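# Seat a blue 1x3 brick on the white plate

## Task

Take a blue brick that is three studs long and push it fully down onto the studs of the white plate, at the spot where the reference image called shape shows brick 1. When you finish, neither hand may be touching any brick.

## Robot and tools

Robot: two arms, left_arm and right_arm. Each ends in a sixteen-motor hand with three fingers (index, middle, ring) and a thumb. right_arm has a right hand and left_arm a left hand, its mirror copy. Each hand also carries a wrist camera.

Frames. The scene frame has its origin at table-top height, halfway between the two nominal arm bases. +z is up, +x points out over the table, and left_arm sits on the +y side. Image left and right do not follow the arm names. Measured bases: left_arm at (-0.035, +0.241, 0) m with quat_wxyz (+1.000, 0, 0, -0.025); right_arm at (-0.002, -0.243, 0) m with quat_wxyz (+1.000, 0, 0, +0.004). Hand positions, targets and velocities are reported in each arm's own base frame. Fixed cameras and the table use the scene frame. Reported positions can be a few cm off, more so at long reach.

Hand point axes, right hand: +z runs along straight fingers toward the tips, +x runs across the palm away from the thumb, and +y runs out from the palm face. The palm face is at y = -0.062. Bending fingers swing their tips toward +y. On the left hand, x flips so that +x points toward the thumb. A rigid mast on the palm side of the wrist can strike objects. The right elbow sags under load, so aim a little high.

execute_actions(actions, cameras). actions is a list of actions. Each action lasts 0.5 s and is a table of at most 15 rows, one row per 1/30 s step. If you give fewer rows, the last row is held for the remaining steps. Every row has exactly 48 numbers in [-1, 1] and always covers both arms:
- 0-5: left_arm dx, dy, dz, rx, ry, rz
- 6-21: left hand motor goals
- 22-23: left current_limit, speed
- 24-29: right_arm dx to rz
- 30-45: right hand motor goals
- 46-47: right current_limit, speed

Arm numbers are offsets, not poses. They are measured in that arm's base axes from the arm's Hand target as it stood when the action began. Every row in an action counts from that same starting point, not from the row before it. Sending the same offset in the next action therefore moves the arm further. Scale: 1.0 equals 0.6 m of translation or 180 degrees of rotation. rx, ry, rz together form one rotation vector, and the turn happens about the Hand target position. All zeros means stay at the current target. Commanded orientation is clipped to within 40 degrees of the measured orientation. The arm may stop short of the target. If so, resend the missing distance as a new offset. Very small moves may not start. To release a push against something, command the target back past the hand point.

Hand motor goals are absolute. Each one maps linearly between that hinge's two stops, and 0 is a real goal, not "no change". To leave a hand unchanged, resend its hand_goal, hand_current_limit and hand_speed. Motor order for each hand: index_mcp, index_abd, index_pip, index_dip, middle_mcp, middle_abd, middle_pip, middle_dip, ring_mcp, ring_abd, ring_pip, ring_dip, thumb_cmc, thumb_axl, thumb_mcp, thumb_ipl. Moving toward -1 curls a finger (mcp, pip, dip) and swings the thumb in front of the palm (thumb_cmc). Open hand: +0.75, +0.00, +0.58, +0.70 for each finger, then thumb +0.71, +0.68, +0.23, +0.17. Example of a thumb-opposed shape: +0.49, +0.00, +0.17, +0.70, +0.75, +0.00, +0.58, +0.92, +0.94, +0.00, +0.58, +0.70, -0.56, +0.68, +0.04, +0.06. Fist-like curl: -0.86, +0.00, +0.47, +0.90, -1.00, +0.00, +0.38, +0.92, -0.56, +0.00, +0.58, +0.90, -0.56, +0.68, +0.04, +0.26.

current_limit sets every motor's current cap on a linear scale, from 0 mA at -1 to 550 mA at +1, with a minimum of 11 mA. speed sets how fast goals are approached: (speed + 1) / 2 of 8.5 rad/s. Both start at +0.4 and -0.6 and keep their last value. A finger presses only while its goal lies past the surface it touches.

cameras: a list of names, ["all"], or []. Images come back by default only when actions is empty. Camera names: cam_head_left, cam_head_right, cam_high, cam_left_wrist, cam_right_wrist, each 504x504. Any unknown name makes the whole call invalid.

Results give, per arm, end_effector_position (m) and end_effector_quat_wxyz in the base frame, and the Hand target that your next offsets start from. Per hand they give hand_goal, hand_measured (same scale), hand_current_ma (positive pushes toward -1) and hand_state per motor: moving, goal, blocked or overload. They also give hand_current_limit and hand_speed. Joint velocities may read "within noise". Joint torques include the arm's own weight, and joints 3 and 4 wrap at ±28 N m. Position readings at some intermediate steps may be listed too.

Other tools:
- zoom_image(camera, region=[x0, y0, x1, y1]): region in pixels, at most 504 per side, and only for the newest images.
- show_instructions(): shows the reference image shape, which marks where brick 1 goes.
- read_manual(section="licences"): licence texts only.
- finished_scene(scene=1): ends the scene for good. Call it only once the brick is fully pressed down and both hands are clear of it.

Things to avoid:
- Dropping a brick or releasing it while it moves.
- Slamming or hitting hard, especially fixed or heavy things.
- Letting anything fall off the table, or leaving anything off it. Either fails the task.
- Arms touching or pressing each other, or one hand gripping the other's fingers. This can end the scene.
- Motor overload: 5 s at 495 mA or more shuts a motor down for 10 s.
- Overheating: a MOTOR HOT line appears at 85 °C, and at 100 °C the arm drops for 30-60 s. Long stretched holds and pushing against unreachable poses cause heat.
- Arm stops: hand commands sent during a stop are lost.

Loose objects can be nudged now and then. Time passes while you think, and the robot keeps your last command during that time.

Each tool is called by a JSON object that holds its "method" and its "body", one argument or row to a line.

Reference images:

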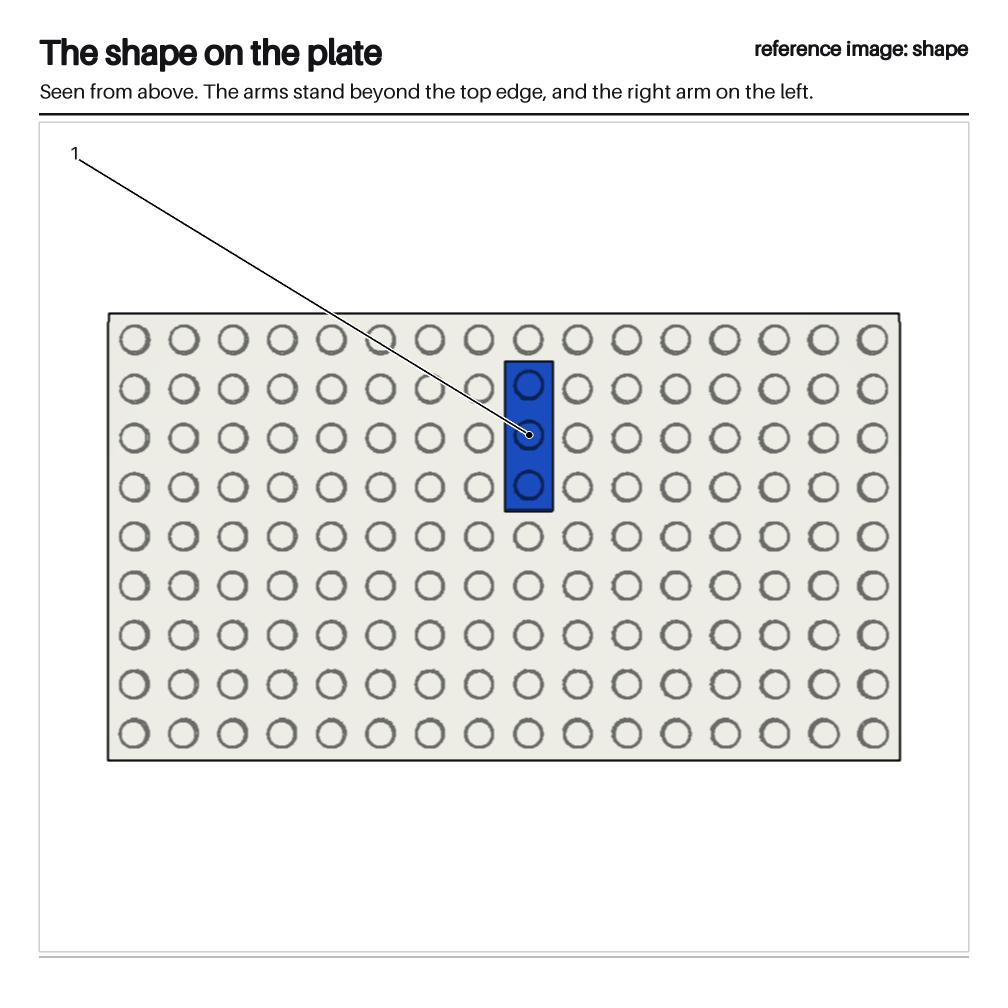

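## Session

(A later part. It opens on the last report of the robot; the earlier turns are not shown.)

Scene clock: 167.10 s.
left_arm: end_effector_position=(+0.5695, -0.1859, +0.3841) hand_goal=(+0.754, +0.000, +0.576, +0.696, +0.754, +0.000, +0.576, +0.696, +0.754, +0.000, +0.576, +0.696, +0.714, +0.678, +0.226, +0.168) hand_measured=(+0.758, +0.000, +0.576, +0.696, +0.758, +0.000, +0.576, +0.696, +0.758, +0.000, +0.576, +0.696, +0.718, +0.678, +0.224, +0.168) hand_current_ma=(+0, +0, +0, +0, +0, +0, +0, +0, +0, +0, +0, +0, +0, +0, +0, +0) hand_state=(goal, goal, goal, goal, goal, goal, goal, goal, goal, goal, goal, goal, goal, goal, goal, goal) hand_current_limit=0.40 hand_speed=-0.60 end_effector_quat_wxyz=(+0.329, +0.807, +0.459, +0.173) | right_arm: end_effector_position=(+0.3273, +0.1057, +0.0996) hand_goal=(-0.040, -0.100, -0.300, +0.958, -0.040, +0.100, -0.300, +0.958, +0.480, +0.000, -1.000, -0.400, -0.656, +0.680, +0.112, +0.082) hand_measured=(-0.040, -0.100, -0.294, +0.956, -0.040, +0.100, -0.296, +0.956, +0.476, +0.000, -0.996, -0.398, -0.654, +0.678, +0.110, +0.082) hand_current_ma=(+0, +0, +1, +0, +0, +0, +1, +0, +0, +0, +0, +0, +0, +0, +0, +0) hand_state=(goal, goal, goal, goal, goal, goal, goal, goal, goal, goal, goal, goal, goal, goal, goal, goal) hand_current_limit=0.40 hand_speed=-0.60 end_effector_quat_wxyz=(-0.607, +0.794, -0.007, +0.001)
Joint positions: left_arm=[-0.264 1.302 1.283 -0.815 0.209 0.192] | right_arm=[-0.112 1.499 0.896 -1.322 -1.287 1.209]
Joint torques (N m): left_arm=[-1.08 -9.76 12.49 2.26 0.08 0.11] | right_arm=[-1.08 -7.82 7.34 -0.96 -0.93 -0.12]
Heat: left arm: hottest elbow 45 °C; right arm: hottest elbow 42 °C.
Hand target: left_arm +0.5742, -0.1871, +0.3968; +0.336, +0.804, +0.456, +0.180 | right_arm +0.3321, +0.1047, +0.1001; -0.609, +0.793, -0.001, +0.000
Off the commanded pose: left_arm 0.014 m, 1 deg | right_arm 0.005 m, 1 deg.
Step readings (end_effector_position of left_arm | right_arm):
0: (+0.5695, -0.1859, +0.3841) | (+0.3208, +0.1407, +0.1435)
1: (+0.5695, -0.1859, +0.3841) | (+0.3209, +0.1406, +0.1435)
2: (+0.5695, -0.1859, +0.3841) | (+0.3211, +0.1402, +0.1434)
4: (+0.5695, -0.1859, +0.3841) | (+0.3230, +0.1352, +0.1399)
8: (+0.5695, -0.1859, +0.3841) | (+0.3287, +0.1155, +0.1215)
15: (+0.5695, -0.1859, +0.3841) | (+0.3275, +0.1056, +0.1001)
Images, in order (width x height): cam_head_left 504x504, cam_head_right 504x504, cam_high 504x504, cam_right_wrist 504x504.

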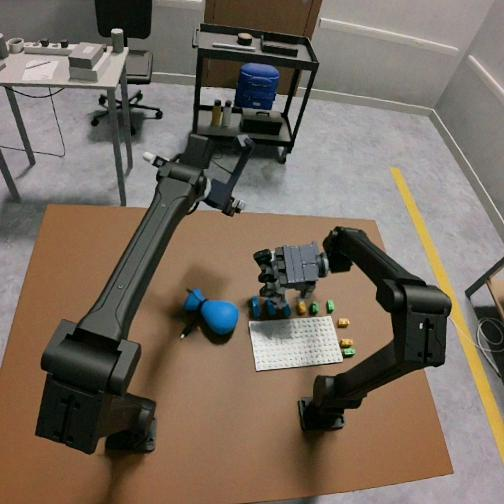

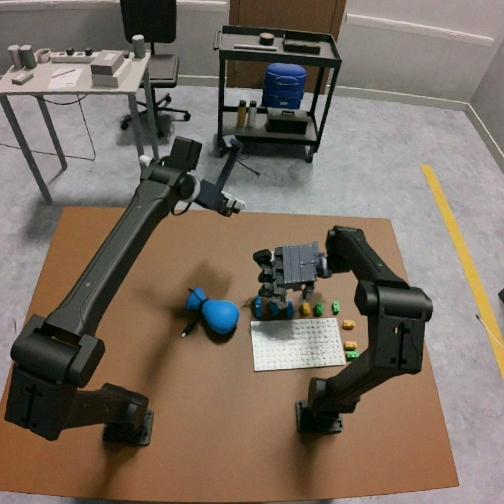

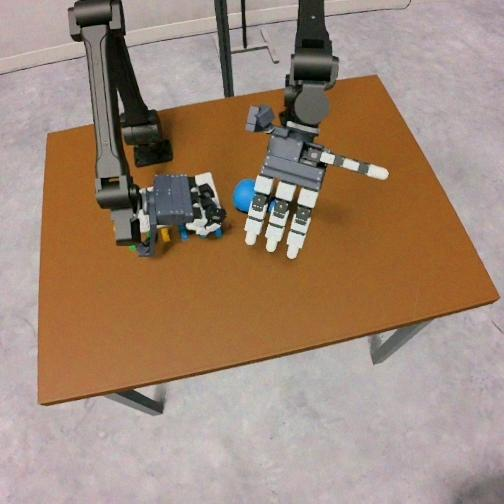

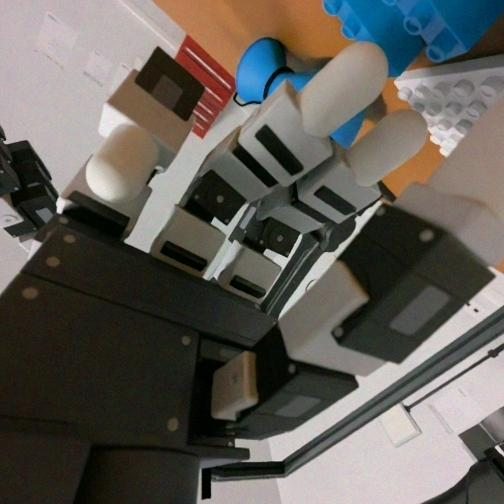

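{"method": "execute_actions", "body": {
  "actions": [
    [[0,0,0,0,0,0,0.754,0,0.576,0.696,0.754,0,0.576,0.696,0.754,0,0.576,0.696,0.714,0.678,0.226,0.168,0.4,-0.6,0.003,0.003,-0.02,0,0,0,-0.04,-0.1,-0.3,0.957,-0.04,0.1,-0.3,0.957,0.48,0,-1,-0.4,-0.657,0.68,0.112,0.081,0.4,-0.6],[0,0,0,0,0,0,0.754,0,0.576,0.696,0.754,0,0.576,0.696,0.754,0,0.576,0.696,0.714,0.678,0.226,0.168,0.4,-0.6,0.005,0.003,-0.045,0,0,0,-0.04,-0.1,-0.3,0.957,-0.04,0.1,-0.3,0.957,0.48,0,-1,-0.4,-0.657,0.68,0.112,0.081,0.4,-0.6]]
  ],
  "cameras": ["cam_head_left","cam_head_right","cam_high","cam_right_wrist"]
}}

{"method": "zoom_image", "body": {
  "camera": "cam_head_left",
  "region": [255, 275, 325, 345]
}}

{"method": "zoom_image", "body": {
  "camera": "cam_head_right",
  "region": [255, 275, 325, 345]
}}

{"method": "zoom_image", "body": {
  "camera": "cam_high",
  "region": [130, 190, 230, 260]
}}

{"method": "zoom_image", "body": {
  "camera": "cam_right_wrist",
  "region": [254, 0, 504, 250]
}}

Scene clock: 173.17 s.
left_arm: end_effector_position=(+0.5695, -0.1859, +0.3841) hand_goal=(+0.754, +0.000, +0.576, +0.696, +0.754, +0.000, +0.576, +0.696, +0.754, +0.000, +0.576, +0.696, +0.714, +0.678, +0.226, +0.168) hand_measured=(+0.758, +0.000, +0.576, +0.696, +0.758, +0.000, +0.576, +0.696, +0.758, +0.000, +0.576, +0.696, +0.718, +0.678, +0.224, +0.168) hand_current_ma=(+0, +0, +0, +0, +0, +0, +0, +0, +0, +0, +0, +0, +0, +0, +0, +0) hand_state=(goal, goal, goal, goal, goal, goal, goal, goal, goal, goal, goal, goal, goal, goal, goal, goal) hand_current_limit=0.40 hand_speed=-0.60 end_effector_quat_wxyz=(+0.329, +0.807, +0.459, +0.173) | right_arm: end_effector_position=(+0.3345, +0.1050, +0.0763) hand_goal=(-0.040, -0.100, -0.300, +0.958, -0.040, +0.100, -0.300, +0.958, +0.480, +0.000, -1.000, -0.400, -0.656, +0.680, +0.112, +0.082) hand_measured=(-0.040, -0.100, -0.294, +0.956, -0.040, +0.100, -0.296, +0.956, +0.476, +0.000, -0.996, -0.398, -0.654, +0.678, +0.110, +0.082) hand_current_ma=(+0, +0, +1, +0, +0, +0, +1, +0, +0, +0, +0, +0, +0, +0, +0, +0) hand_state=(goal, goal, goal, goal, goal, goal, goal, goal, goal, goal, goal, goal, goal, goal, goal, goal) hand_current_limit=0.40 hand_speed=-0.60 end_effector_quat_wxyz=(-0.608, +0.794, -0.007, -0.003)
Joint positions: left_arm=[-0.264 1.302 1.283 -0.815 0.209 0.192] | right_arm=[-0.112 1.567 0.896 -1.278 -1.287 1.191]
Joint torques (N m): left_arm=[-1.26 -9.76 12.48 2.26 0.08 0.11] | right_arm=[-0.79 -8.88 5.6 -0.16 -1.05 -0.12]
Heat: left arm: hottest elbow 45 °C; right arm: hottest elbow 41 °C.
Hand target: left_arm +0.5742, -0.1871, +0.3968; +0.336, +0.804, +0.456, +0.180 | right_arm +0.3351, +0.1065, +0.0731; -0.609, +0.793, -0.001, +0.000
Off the commanded pose: left_arm 0.014 m, 1 deg | right_arm 0.004 m, 1 deg.
Step readings (end_effector_position of left_arm | right_arm):
0: (+0.5695, -0.1859, +0.3841) | (+0.3274, +0.1057, +0.0996)
1: (+0.5695, -0.1859, +0.3841) | (+0.3274, +0.1057, +0.0995)
2: (+0.5695, -0.1859, +0.3841) | (+0.3275, +0.1057, +0.0991)
4: (+0.5695, -0.1859, +0.3841) | (+0.3286, +0.1056, +0.0961)
8: (+0.5695, -0.1859, +0.3841) | (+0.3322, +0.1052, +0.0836)
15: (+0.5695, -0.1859, +0.3841) | (+0.3341, +0.1050, +0.0765)
Images, in order (width x height): cam_head_left 504x504, cam_head_right 504x504, cam_high 504x504, cam_right_wrist 504x504.

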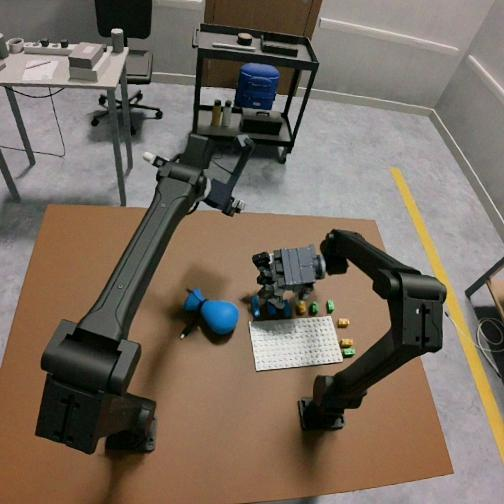

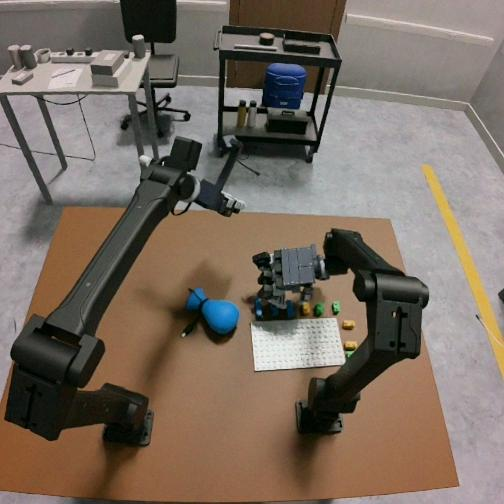

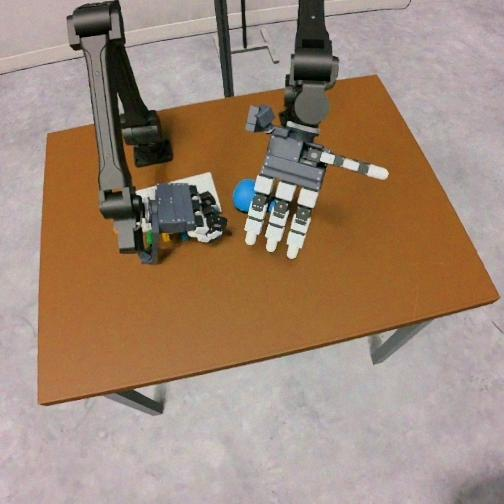

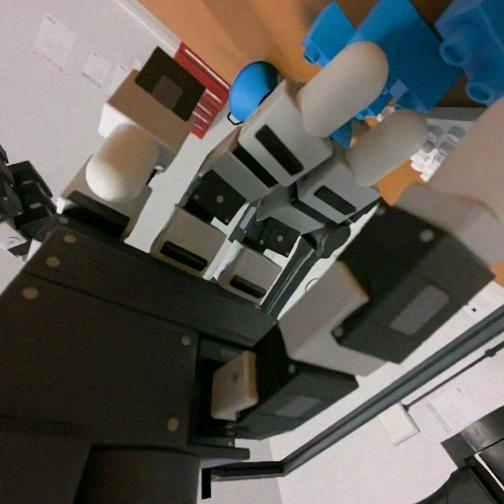

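Scaled by 7.200 from the camera's 504x504 image, which has a finer 720x720 frame.

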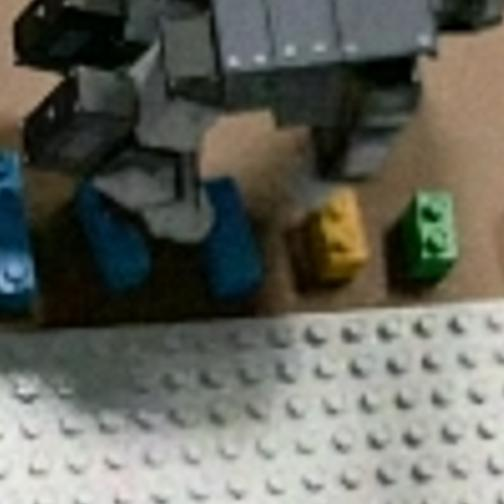

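Scaled by 7.200 from the camera's 504x504 image, which has a finer 720x720 frame.

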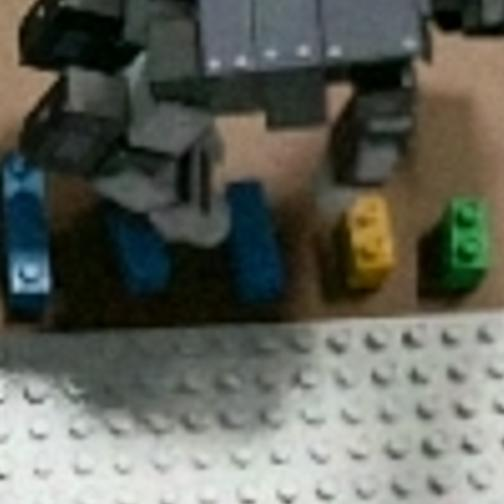

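Scaled by 5.040 from the camera's 504x504 image, which has a finer 720x720 frame.

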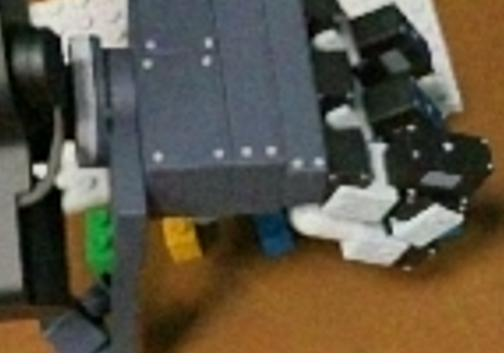

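Scaled by 2.016 from the camera's 504x504 image, which has a finer 720x720 frame.

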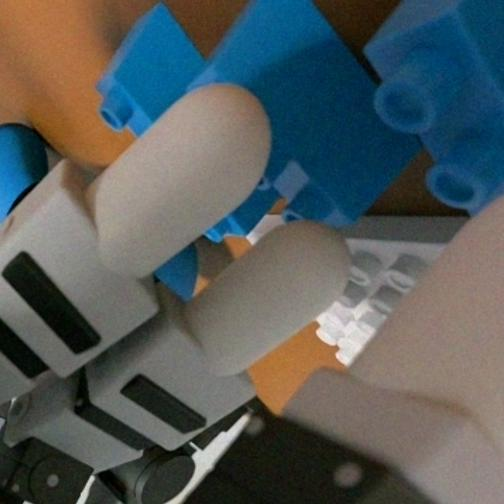

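{"method": "execute_actions", "body": {
  "actions": [
    [[0,0,0,0,0,0,0.754,0,0.576,0.696,0.754,0,0.576,0.696,0.754,0,0.576,0.696,0.714,0.678,0.226,0.168,0.4,-0.6,0.002,0.008,-0.01,0,0,0.028,-0.089,-0.1,-0.3,0.957,-0.089,0.1,-0.3,0.957,0.48,0,-1,-0.4,-0.657,0.68,0.084,0.081,0.4,-0.6]]
  ],
  "cameras": ["cam_head_left","cam_head_right","cam_high","cam_right_wrist"]
}}

{"method": "zoom_image", "body": {
  "camera": "cam_head_left",
  "region": [255, 275, 325, 345]
}}

{"method": "zoom_image", "body": {
  "camera": "cam_head_right",
  "region": [255, 275, 325, 345]
}}

{"method": "zoom_image", "body": {
  "camera": "cam_right_wrist",
  "region": [254, 0, 504, 250]
}}

Scene clock: 197.23 s.
left_arm: end_effector_position=(+0.5695, -0.1859, +0.3841) hand_goal=(+0.754, +0.000, +0.576, +0.696, +0.754, +0.000, +0.576, +0.696, +0.754, +0.000, +0.576, +0.696, +0.714, +0.678, +0.226, +0.168) hand_measured=(+0.758, +0.000, +0.576, +0.696, +0.758, +0.000, +0.576, +0.696, +0.758, +0.000, +0.576, +0.696, +0.718, +0.678, +0.224, +0.168) hand_current_ma=(+0, +0, +0, +0, +0, +0, +0, +0, +0, +0, +0, +0, +0, +0, +0, +0) hand_state=(goal, goal, goal, goal, goal, goal, goal, goal, goal, goal, goal, goal, goal, goal, goal, goal) hand_current_limit=0.40 hand_speed=-0.60 end_effector_quat_wxyz=(+0.329, +0.807, +0.459, +0.173) | right_arm: end_effector_position=(+0.3201, +0.1116, +0.0620) hand_goal=(-0.088, -0.100, -0.300, +0.958, -0.088, +0.100, -0.300, +0.958, +0.480, +0.000, -1.000, -0.400, -0.656, +0.680, +0.084, +0.082) hand_measured=(-0.086, -0.100, -0.294, +0.956, -0.088, +0.100, -0.296, +0.956, +0.476, +0.000, -0.996, -0.398, -0.654, +0.678, +0.086, +0.082) hand_current_ma=(+0, +0, +1, +0, +0, +0, +1, +0, +0, +0, +0, +0, +0, +0, +0, +0) hand_state=(goal, goal, goal, goal, goal, goal, goal, goal, goal, goal, goal, goal, goal, goal, goal, goal) hand_current_limit=0.40 hand_speed=-0.60 end_effector_quat_wxyz=(-0.609, +0.792, +0.020, -0.035)
Joint positions: left_arm=[-0.264 1.302 1.283 -0.815 0.209 0.192] | right_arm=[-0.088 1.634 0.907 -1.413 -1.261 1.01]
Joint torques (N m): left_arm=[-1.08 -9.82 12.48 2.26 0.08 0.11] | right_arm=[-0.85 -8.7 8.54 -1.39 -0.78 -0.14]
Motor temperatures (°C): left_arm=[30 31 46 29 29 27] | right_arm=[29 27 38 29 30 26]
Heat: left arm: hottest elbow 46 °C; right arm: hottest elbow 38 °C.
Hand target: left_arm +0.5742, -0.1871, +0.3968; +0.336, +0.804, +0.456, +0.180 | right_arm +0.3362, +0.1113, +0.0671; -0.608, +0.793, +0.034, -0.027
Off the commanded pose: left_arm 0.014 m, 1 deg | right_arm 0.017 m, 2 deg.
Step readings (end_effector_position of left_arm | right_arm):
0: (+0.5695, -0.1859, +0.3841) | (+0.3345, +0.1050, +0.0763)
1: (+0.5695, -0.1859, +0.3841) | (+0.3346, +0.1049, +0.0762)
2: (+0.5695, -0.1859, +0.3841) | (+0.3341, +0.1050, +0.0757)
4: (+0.5695, -0.1859, +0.3841) | (+0.3303, +0.1053, +0.0732)
8: (+0.5695, -0.1859, +0.3841) | (+0.3209, +0.1097, +0.0646)
15: (+0.5695, -0.1859, +0.3841) | (+0.3155, +0.1117, +0.0597)
Images, in order (width x height): cam_head_left 504x504, cam_head_right 504x504, cam_high 504x504, cam_right_wrist 504x504.

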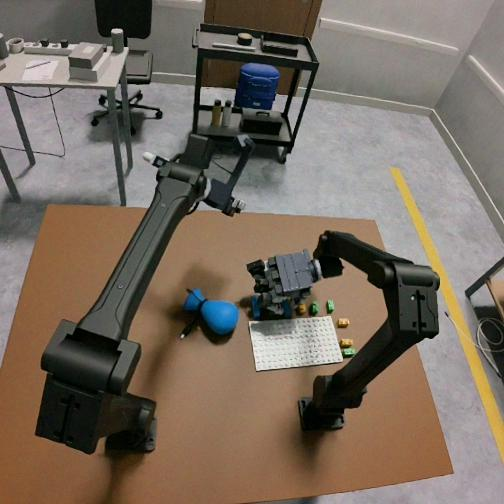

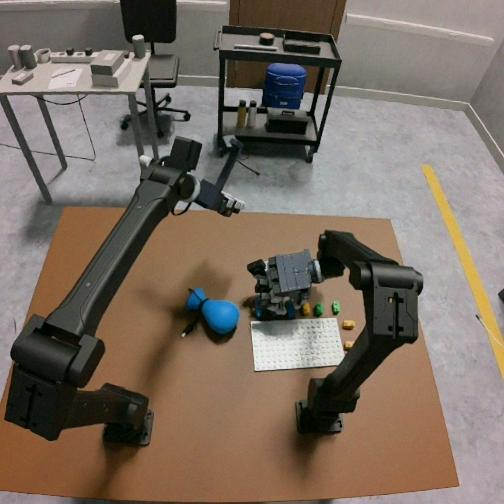

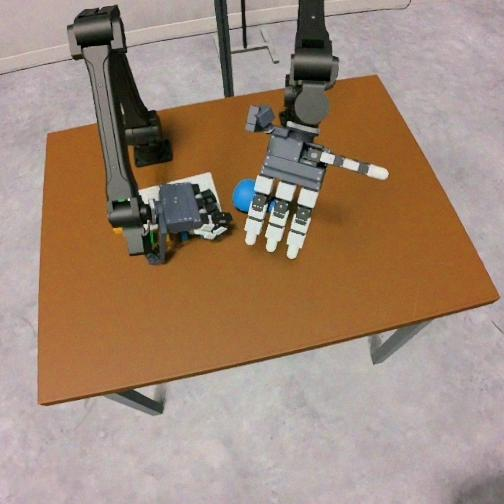

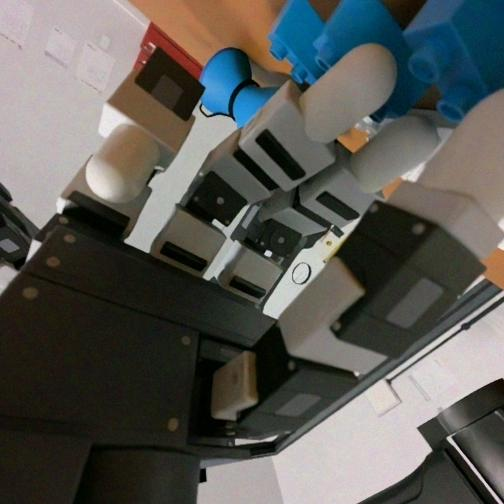

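Scaled by 7.200 from the camera's 504x504 image, which has a finer 720x720 frame.

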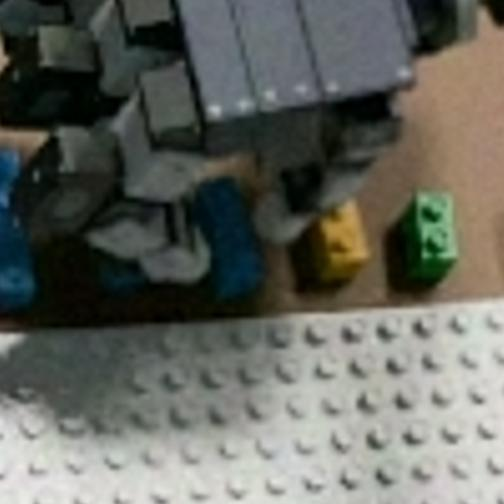

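Scaled by 7.200 from the camera's 504x504 image, which has a finer 720x720 frame.

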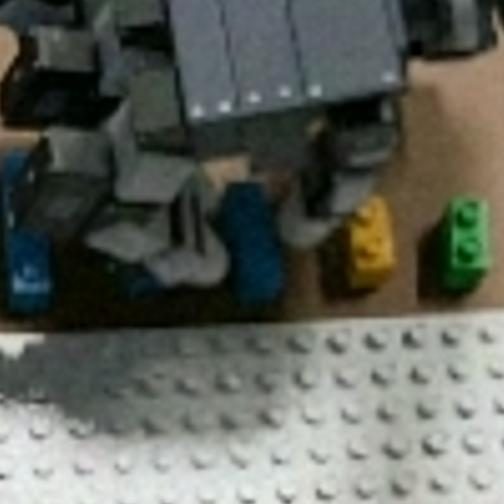

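Scaled by 2.016 from the camera's 504x504 image, which has a finer 720x720 frame.

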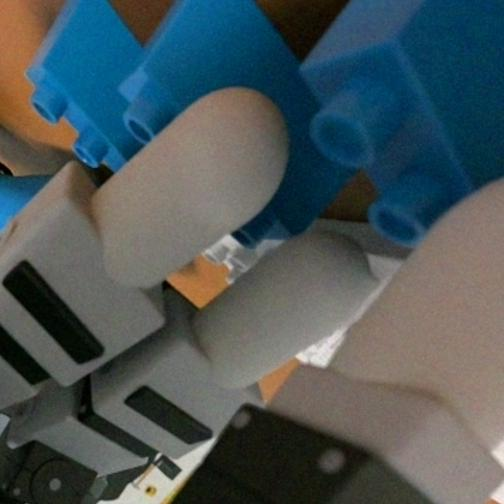

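{"method": "execute_actions", "body": {
  "actions": [
    [[0,0,0,0,0,0,0.754,0,0.576,0.696,0.754,0,0.576,0.696,0.754,0,0.576,0.696,0.714,0.678,0.226,0.168,0.4,-0.6,0.005,0.0,0.005,0,0,0,-0.089,-0.1,-0.3,0.957,-0.089,0.1,-0.3,0.957,0.48,0,-1,-0.4,-0.657,0.68,0.084,0.081,0.4,-0.6]]
  ]
}}

Scene clock: 202.60 s.
left_arm: end_effector_position=(+0.5695, -0.1859, +0.3841) hand_goal=(+0.754, +0.000, +0.576, +0.696, +0.754, +0.000, +0.576, +0.696, +0.754, +0.000, +0.576, +0.696, +0.714, +0.678, +0.226, +0.168) hand_measured=(+0.758, +0.000, +0.576, +0.696, +0.758, +0.000, +0.576, +0.696, +0.758, +0.000, +0.576, +0.696, +0.718, +0.678, +0.224, +0.168) hand_current_ma=(+0, +0, +0, +0, +0, +0, +0, +0, +0, +0, +0, +0, +0, +0, +0, +0) hand_state=(goal, goal, goal, goal, goal, goal, goal, goal, goal, goal, goal, goal, goal, goal, goal, goal) hand_current_limit=0.40 hand_speed=-0.60 end_effector_quat_wxyz=(+0.329, +0.807, +0.459, +0.173) | right_arm: end_effector_position=(+0.3230, +0.1114, +0.0649) hand_goal=(-0.088, -0.100, -0.300, +0.958, -0.088, +0.100, -0.300, +0.958, +0.480, +0.000, -1.000, -0.400, -0.656, +0.680, +0.084, +0.082) hand_measured=(-0.086, -0.100, -0.294, +0.956, -0.088, +0.100, -0.296, +0.956, +0.476, +0.000, -0.996, -0.398, -0.654, +0.678, +0.086, +0.082) hand_current_ma=(+0, +0, +1, +0, +0, +0, +1, +0, +0, +0, +0, +0, +0, +0, +0, +0) hand_state=(goal, goal, goal, goal, goal, goal, goal, goal, goal, goal, goal, goal, goal, goal, goal, goal) hand_current_limit=0.40 hand_speed=-0.60 end_effector_quat_wxyz=(-0.609, +0.792, +0.021, -0.035)
Joint positions: left_arm=[-0.264 1.302 1.283 -0.815 0.209 0.192] | right_arm=[-0.088 1.637 0.919 -1.43 -1.261 1.003]
Joint torques (N m): left_arm=[-1.2 -9.76 12.48 2.28 0.08 0.1] | right_arm=[-0.79 -8.7 8.7 -1.37 -0.79 -0.11]
Heat: left arm: hottest elbow 46 °C; right arm: hottest elbow 38 °C.
Hand target: left_arm +0.5742, -0.1871, +0.3968; +0.336, +0.804, +0.456, +0.180 | right_arm +0.3393, +0.1113, +0.0701; -0.608, +0.793, +0.034, -0.027
Off the commanded pose: left_arm 0.014 m, 1 deg | right_arm 0.017 m, 2 deg.
Step readings (end_effector_position of left_arm | right_arm):
0: (+0.5695, -0.1859, +0.3841) | (+0.3202, +0.1116, +0.0620)
1: (+0.5695, -0.1859, +0.3841) | (+0.3201, +0.1116, +0.0620)
2: (+0.5695, -0.1859, +0.3841) | (+0.3201, +0.1116, +0.0622)
4: (+0.5695, -0.1859, +0.3841) | (+0.3202, +0.1116, +0.0629)
8: (+0.5695, -0.1859, +0.3841) | (+0.3223, +0.1114, +0.0645)
15: (+0.5695, -0.1859, +0.3841) | (+0.3232, +0.1113, +0.0652)

{"method": "execute_actions", "body": {
  "actions": [
    [[0,0,0,0,0,0,0.754,0,0.576,0.696,0.754,0,0.576,0.696,0.754,0,0.576,0.696,0.714,0.678,0.226,0.168,0.4,-0.6,0.018,0.0,0.003,0,0,0,-0.089,-0.1,-0.3,0.957,-0.089,0.1,-0.3,0.957,0.48,0,-1,-0.4,-0.657,0.68,0.084,0.081,0.4,-0.6]]
  ],
  "cameras": ["cam_head_left","cam_head_right","cam_high","cam_right_wrist"]
}}

{"method": "zoom_image", "body": {
  "camera": "cam_head_left",
  "region": [255, 275, 325, 345]
}}

{"method": "zoom_image", "body": {
  "camera": "cam_head_right",
  "region": [255, 275, 325, 345]
}}

{"method": "zoom_image", "body": {
  "camera": "cam_right_wrist",
  "region": [254, 0, 504, 250]
}}

Scene clock: 205.30 s.
left_arm: end_effector_position=(+0.5695, -0.1859, +0.3841) hand_goal=(+0.754, +0.000, +0.576, +0.696, +0.754, +0.000, +0.576, +0.696, +0.754, +0.000, +0.576, +0.696, +0.714, +0.678, +0.226, +0.168) hand_measured=(+0.758, +0.000, +0.576, +0.696, +0.758, +0.000, +0.576, +0.696, +0.758, +0.000, +0.576, +0.696, +0.718, +0.678, +0.224, +0.168) hand_current_ma=(+0, +0, +0, +0, +0, +0, +0, +0, +0, +0, +0, +0, +0, +0, +0, +0) hand_state=(goal, goal, goal, goal, goal, goal, goal, goal, goal, goal, goal, goal, goal, goal, goal, goal) hand_current_limit=0.40 hand_speed=-0.60 end_effector_quat_wxyz=(+0.329, +0.807, +0.459, +0.173) | right_arm: end_effector_position=(+0.3347, +0.1103, +0.0664) hand_goal=(-0.088, -0.100, -0.300, +0.958, -0.088, +0.100, -0.300, +0.958, +0.480, +0.000, -1.000, -0.400, -0.656, +0.680, +0.084, +0.082) hand_measured=(-0.086, -0.100, -0.294, +0.956, -0.088, +0.100, -0.296, +0.956, +0.476, +0.000, -0.996, -0.398, -0.654, +0.678, +0.086, +0.082) hand_current_ma=(+0, +0, +1, +0, +0, +0, +1, +0, +0, +0, +0, +0, +0, +0, +0, +0) hand_state=(goal, goal, goal, goal, goal, goal, goal, goal, goal, goal, goal, goal, goal, goal, goal, goal) hand_current_limit=0.40 hand_speed=-0.60 end_effector_quat_wxyz=(-0.609, +0.792, +0.023, -0.033)
Joint positions: left_arm=[-0.264 1.302 1.283 -0.815 0.209 0.192] | right_arm=[-0.088 1.656 0.952 -1.437 -1.261 1.002]
Joint torques (N m): left_arm=[-1.2 -9.93 12.46 2.26 0.08 0.11] | right_arm=[-0.5 -8.94 8.77 -1.42 -0.85 -0.07]
Heat: left arm: hottest elbow 46 °C; right arm: hottest elbow 38 °C.
Hand target: left_arm +0.5742, -0.1871, +0.3968; +0.336, +0.804, +0.456, +0.180 | right_arm +0.3501, +0.1113, +0.0720; -0.608, +0.793, +0.034, -0.027
Off the commanded pose: left_arm 0.014 m, 1 deg | right_arm 0.016 m, 1 deg.
Step readings (end_effector_position of left_arm | right_arm):
0: (+0.5695, -0.1859, +0.3841) | (+0.3231, +0.1114, +0.0649)
1: (+0.5695, -0.1859, +0.3841) | (+0.3232, +0.1114, +0.0649)
2: (+0.5695, -0.1859, +0.3841) | (+0.3235, +0.1113, +0.0650)
4: (+0.5695, -0.1859, +0.3841) | (+0.3262, +0.1111, +0.0654)
8: (+0.5695, -0.1859, +0.3841) | (+0.3336, +0.1104, +0.0661)
15: (+0.5695, -0.1859, +0.3841) | (+0.3350, +0.1103, +0.0666)
Images, in order (width x height): cam_head_left 504x504, cam_head_right 504x504, cam_high 504x504, cam_right_wrist 504x504.

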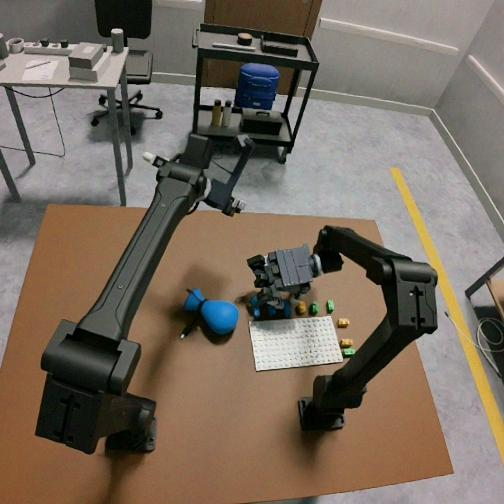

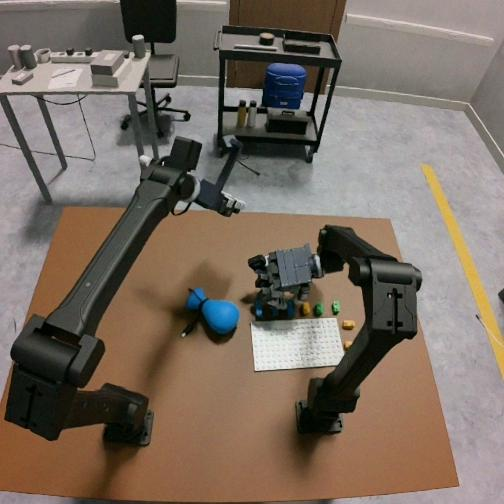

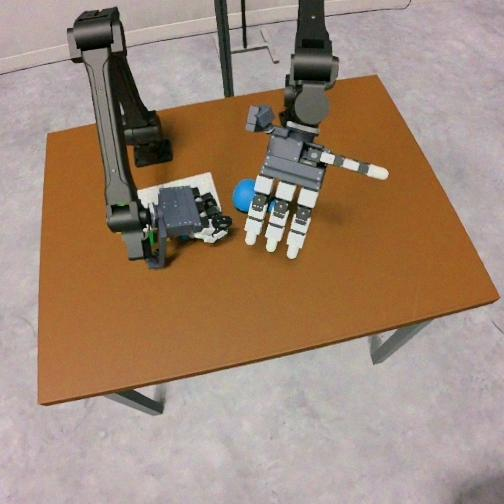

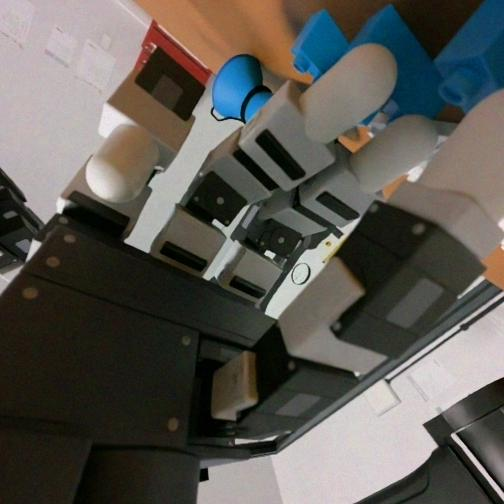

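Scaled by 7.200 from the camera's 504x504 image, which has a finer 720x720 frame.

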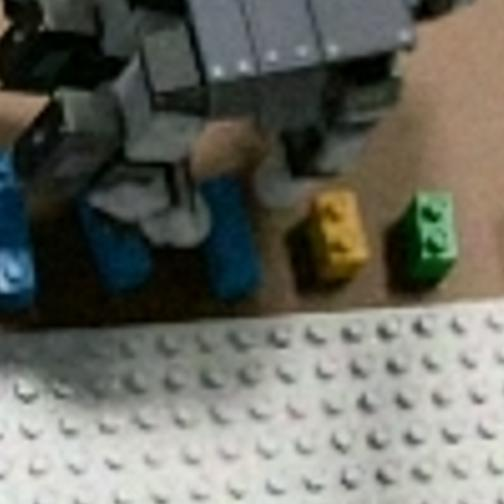

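Scaled by 7.200 from the camera's 504x504 image, which has a finer 720x720 frame.

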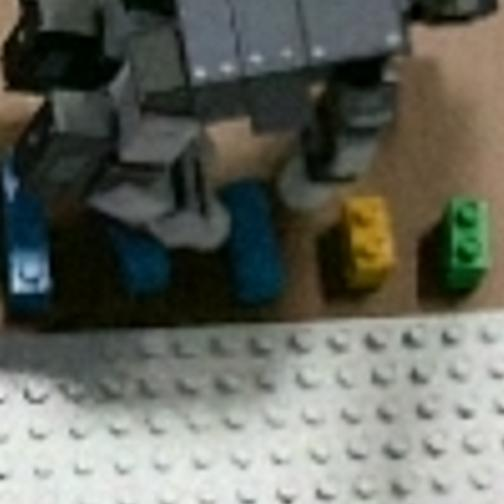

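Scaled by 2.016 from the camera's 504x504 image, which has a finer 720x720 frame.

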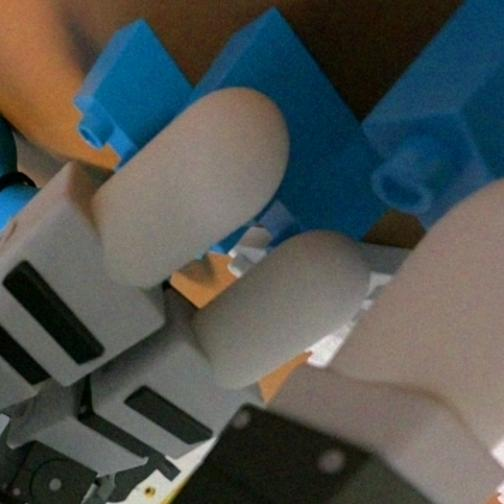

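{"method": "execute_actions", "body": {
  "actions": [
    [[0,0,0,0,0,0,0.754,0,0.576,0.696,0.754,0,0.576,0.696,0.754,0,0.576,0.696,0.714,0.678,0.226,0.168,0.4,-0.6,0.0,-0.006,-0.018,0,0,0,-0.089,-0.1,-0.3,0.957,-0.089,0.1,-0.3,0.957,0.48,0,-1,-0.4,-0.657,0.68,0.084,0.081,0.4,-0.6]]
  ],
  "cameras": ["cam_head_left","cam_head_right","cam_high","cam_right_wrist"]
}}

{"method": "zoom_image", "body": {
  "camera": "cam_head_left",
  "region": [255, 275, 325, 345]
}}

{"method": "zoom_image", "body": {
  "camera": "cam_head_right",
  "region": [255, 275, 325, 345]
}}

{"method": "zoom_image", "body": {
  "camera": "cam_right_wrist",
  "region": [254, 0, 504, 250]
}}

Scene clock: 213.13 s.
left_arm: end_effector_position=(+0.5695, -0.1859, +0.3841) hand_goal=(+0.754, +0.000, +0.576, +0.696, +0.754, +0.000, +0.576, +0.696, +0.754, +0.000, +0.576, +0.696, +0.714, +0.678, +0.226, +0.168) hand_measured=(+0.758, +0.000, +0.576, +0.696, +0.758, +0.000, +0.576, +0.696, +0.758, +0.000, +0.576, +0.696, +0.718, +0.678, +0.224, +0.168) hand_current_ma=(+0, +0, +0, +0, +0, +0, +0, +0, +0, +0, +0, +0, +0, +0, +0, +0) hand_state=(goal, goal, goal, goal, goal, goal, goal, goal, goal, goal, goal, goal, goal, goal, goal, goal) hand_current_limit=0.40 hand_speed=-0.60 end_effector_quat_wxyz=(+0.329, +0.807, +0.459, +0.173) | right_arm: end_effector_position=(+0.3341, +0.1101, +0.0567) hand_goal=(-0.088, -0.100, -0.300, +0.958, -0.088, +0.100, -0.300, +0.958, +0.480, +0.000, -1.000, -0.400, -0.656, +0.680, +0.084, +0.082) hand_measured=(-0.086, -0.100, -0.294, +0.956, -0.088, +0.100, -0.296, +0.956, +0.476, +0.000, -0.996, -0.398, -0.654, +0.678, +0.086, +0.082) hand_current_ma=(+0, +0, +1, +0, +0, +0, +1, +0, +0, +0, +0, +0, +0, +0, +0, +0) hand_state=(goal, goal, goal, goal, goal, goal, goal, goal, goal, goal, goal, goal, goal, goal, goal, goal) hand_current_limit=0.40 hand_speed=-0.60 end_effector_quat_wxyz=(-0.610, +0.791, +0.023, -0.039)
Joint positions: left_arm=[-0.264 1.302 1.283 -0.815 0.209 0.192] | right_arm=[-0.088 1.686 0.952 -1.437 -1.258 0.982]
Joint torques (N m): left_arm=[-1.08 -9.76 12.49 2.28 0.07 0.11] | right_arm=[-1.32 -9.7 8.21 -1.25 -0.74 -0.11]
Heat: left arm: hottest elbow 46 °C; right arm: hottest elbow 37 °C.
Hand target: left_arm +0.5742, -0.1871, +0.3968; +0.336, +0.804, +0.456, +0.180 | right_arm +0.3501, +0.1076, +0.0612; -0.608, +0.793, +0.034, -0.027
Off the commanded pose: left_arm 0.014 m, 1 deg | right_arm 0.017 m, 2 deg.
Step readings (end_effector_position of left_arm | right_arm):
0: (+0.5695, -0.1859, +0.3841) | (+0.3347, +0.1103, +0.0664)
1: (+0.5695, -0.1859, +0.3841) | (+0.3347, +0.1103, +0.0663)
2: (+0.5695, -0.1859, +0.3841) | (+0.3347, +0.1103, +0.0661)
4: (+0.5695, -0.1859, +0.3841) | (+0.3346, +0.1103, +0.0643)
8: (+0.5695, -0.1859, +0.3841) | (+0.3339, +0.1102, +0.0589)
15: (+0.5695, -0.1859, +0.3841) | (+0.3339, +0.1101, +0.0567)
Images, in order (width x height): cam_head_left 504x504, cam_head_right 504x504, cam_high 504x504, cam_right_wrist 504x504.

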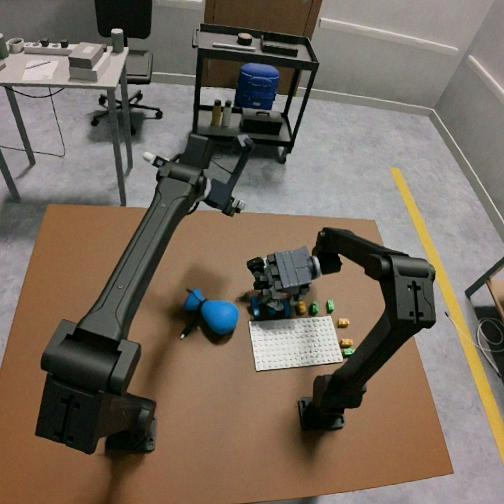

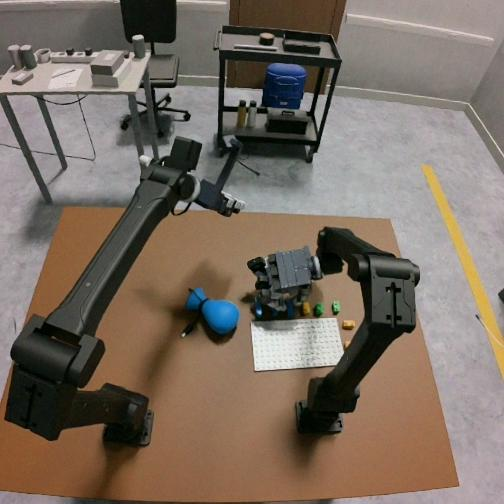

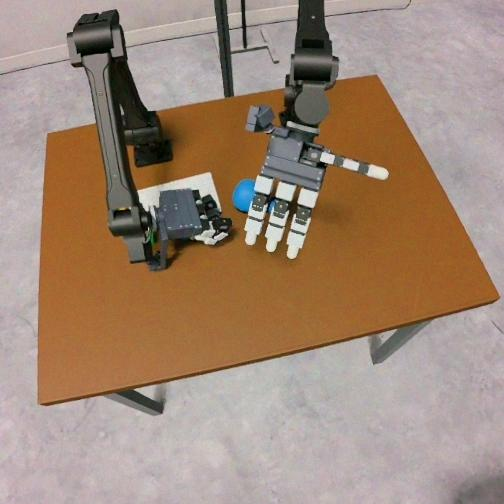

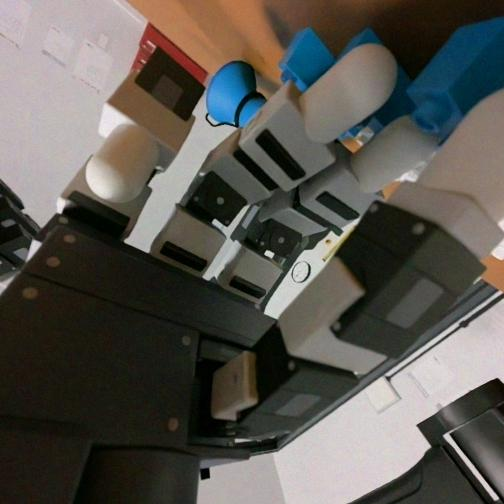

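Scaled by 7.200 from the camera's 504x504 image, which has a finer 720x720 frame.

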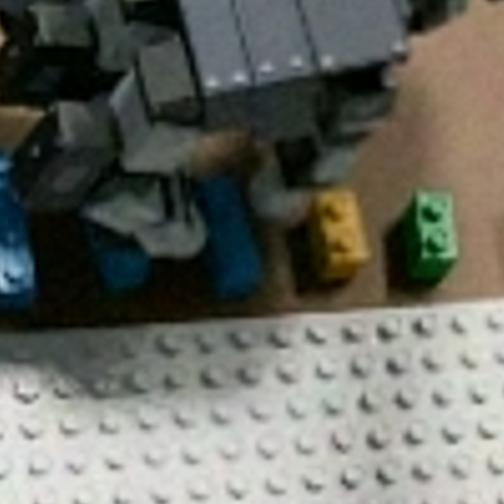

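Scaled by 7.200 from the camera's 504x504 image, which has a finer 720x720 frame.

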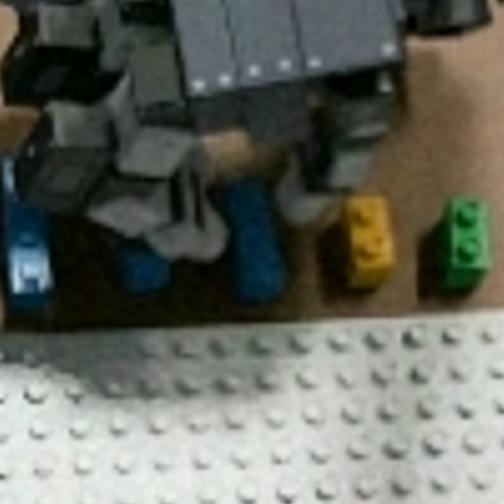

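Scaled by 2.016 from the camera's 504x504 image, which has a finer 720x720 frame.

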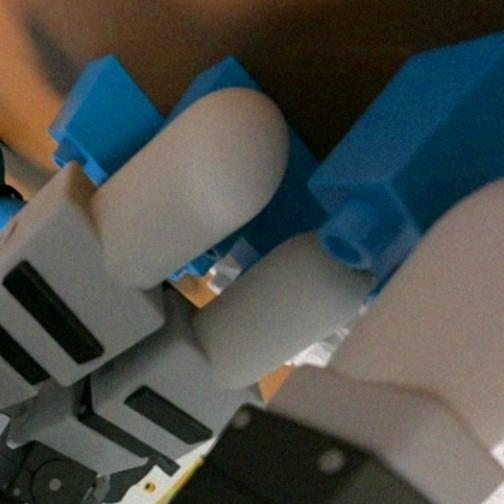

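{"method": "execute_actions", "body": {
  "actions": [
    [[0,0,0,0,0,0,0.754,0,0.576,0.696,0.754,0,0.576,0.696,0.754,0,0.576,0.696,0.714,0.678,0.226,0.168,0.4,-0.6,0.0,-0.006,0,0,0,0,-0.089,-0.1,-0.3,0.957,-0.089,0.1,-0.3,0.957,0.48,0,-1,-0.4,-0.657,0.68,0.084,0.081,0.4,-0.6]]
  ]
}}

Scene clock: 216.23 s.
left_arm: end_effector_position=(+0.5695, -0.1859, +0.3841) hand_goal=(+0.754, +0.000, +0.576, +0.696, +0.754, +0.000, +0.576, +0.696, +0.754, +0.000, +0.576, +0.696, +0.714, +0.678, +0.226, +0.168) hand_measured=(+0.758, +0.000, +0.576, +0.696, +0.758, +0.000, +0.576, +0.696, +0.758, +0.000, +0.576, +0.696, +0.718, +0.678, +0.224, +0.168) hand_current_ma=(+0, +0, +0, +0, +0, +0, +0, +0, +0, +0, +0, +0, +0, +0, +0, +0) hand_state=(goal, goal, goal, goal, goal, goal, goal, goal, goal, goal, goal, goal, goal, goal, goal, goal) hand_current_limit=0.40 hand_speed=-0.60 end_effector_quat_wxyz=(+0.329, +0.807, +0.459, +0.173) | right_arm: end_effector_position=(+0.3330, +0.1086, +0.0567) hand_goal=(-0.088, -0.100, -0.300, +0.958, -0.088, +0.100, -0.300, +0.958, +0.480, +0.000, -1.000, -0.400, -0.656, +0.680, +0.084, +0.082) hand_measured=(-0.086, -0.100, -0.294, +0.956, -0.088, +0.100, -0.296, +0.956, +0.476, +0.000, -0.996, -0.398, -0.654, +0.678, +0.086, +0.082) hand_current_ma=(+0, +0, +1, +0, +0, +0, +1, +0, +0, +0, +0, +0, +0, +0, +0, +0) hand_state=(goal, goal, goal, goal, goal, goal, goal, goal, goal, goal, goal, goal, goal, goal, goal, goal) hand_current_limit=0.40 hand_speed=-0.60 end_effector_quat_wxyz=(-0.609, +0.792, +0.026, -0.038)
Joint positions: left_arm=[-0.264 1.302 1.283 -0.815 0.209 0.192] | right_arm=[-0.092 1.687 0.952 -1.453 -1.253 0.959]
Joint torques (N m): left_arm=[-1.2 -9.7 12.48 2.24 0.08 0.11] | right_arm=[-1.85 -9.29 8.5 -1.46 -0.72 -0.12]
Heat: left arm: hottest elbow 46 °C; right arm: hottest elbow 37 °C.
Hand target: left_arm +0.5742, -0.1871, +0.3968; +0.336, +0.804, +0.456, +0.180 | right_arm +0.3501, +0.1040, +0.0611; -0.608, +0.793, +0.034, -0.027
Off the commanded pose: left_arm 0.014 m, 1 deg | right_arm 0.018 m, 2 deg.
Step readings (end_effector_position of left_arm | right_arm):
0: (+0.5695, -0.1859, +0.3841) | (+0.3342, +0.1101, +0.0567)
1: (+0.5695, -0.1859, +0.3841) | (+0.3342, +0.1101, +0.0567)
2: (+0.5695, -0.1859, +0.3841) | (+0.3342, +0.1100, +0.0566)
4: (+0.5695, -0.1859, +0.3841) | (+0.3337, +0.1097, +0.0566)
8: (+0.5695, -0.1859, +0.3841) | (+0.3331, +0.1092, +0.0569)
15: (+0.5695, -0.1859, +0.3841) | (+0.3330, +0.1085, +0.0568)


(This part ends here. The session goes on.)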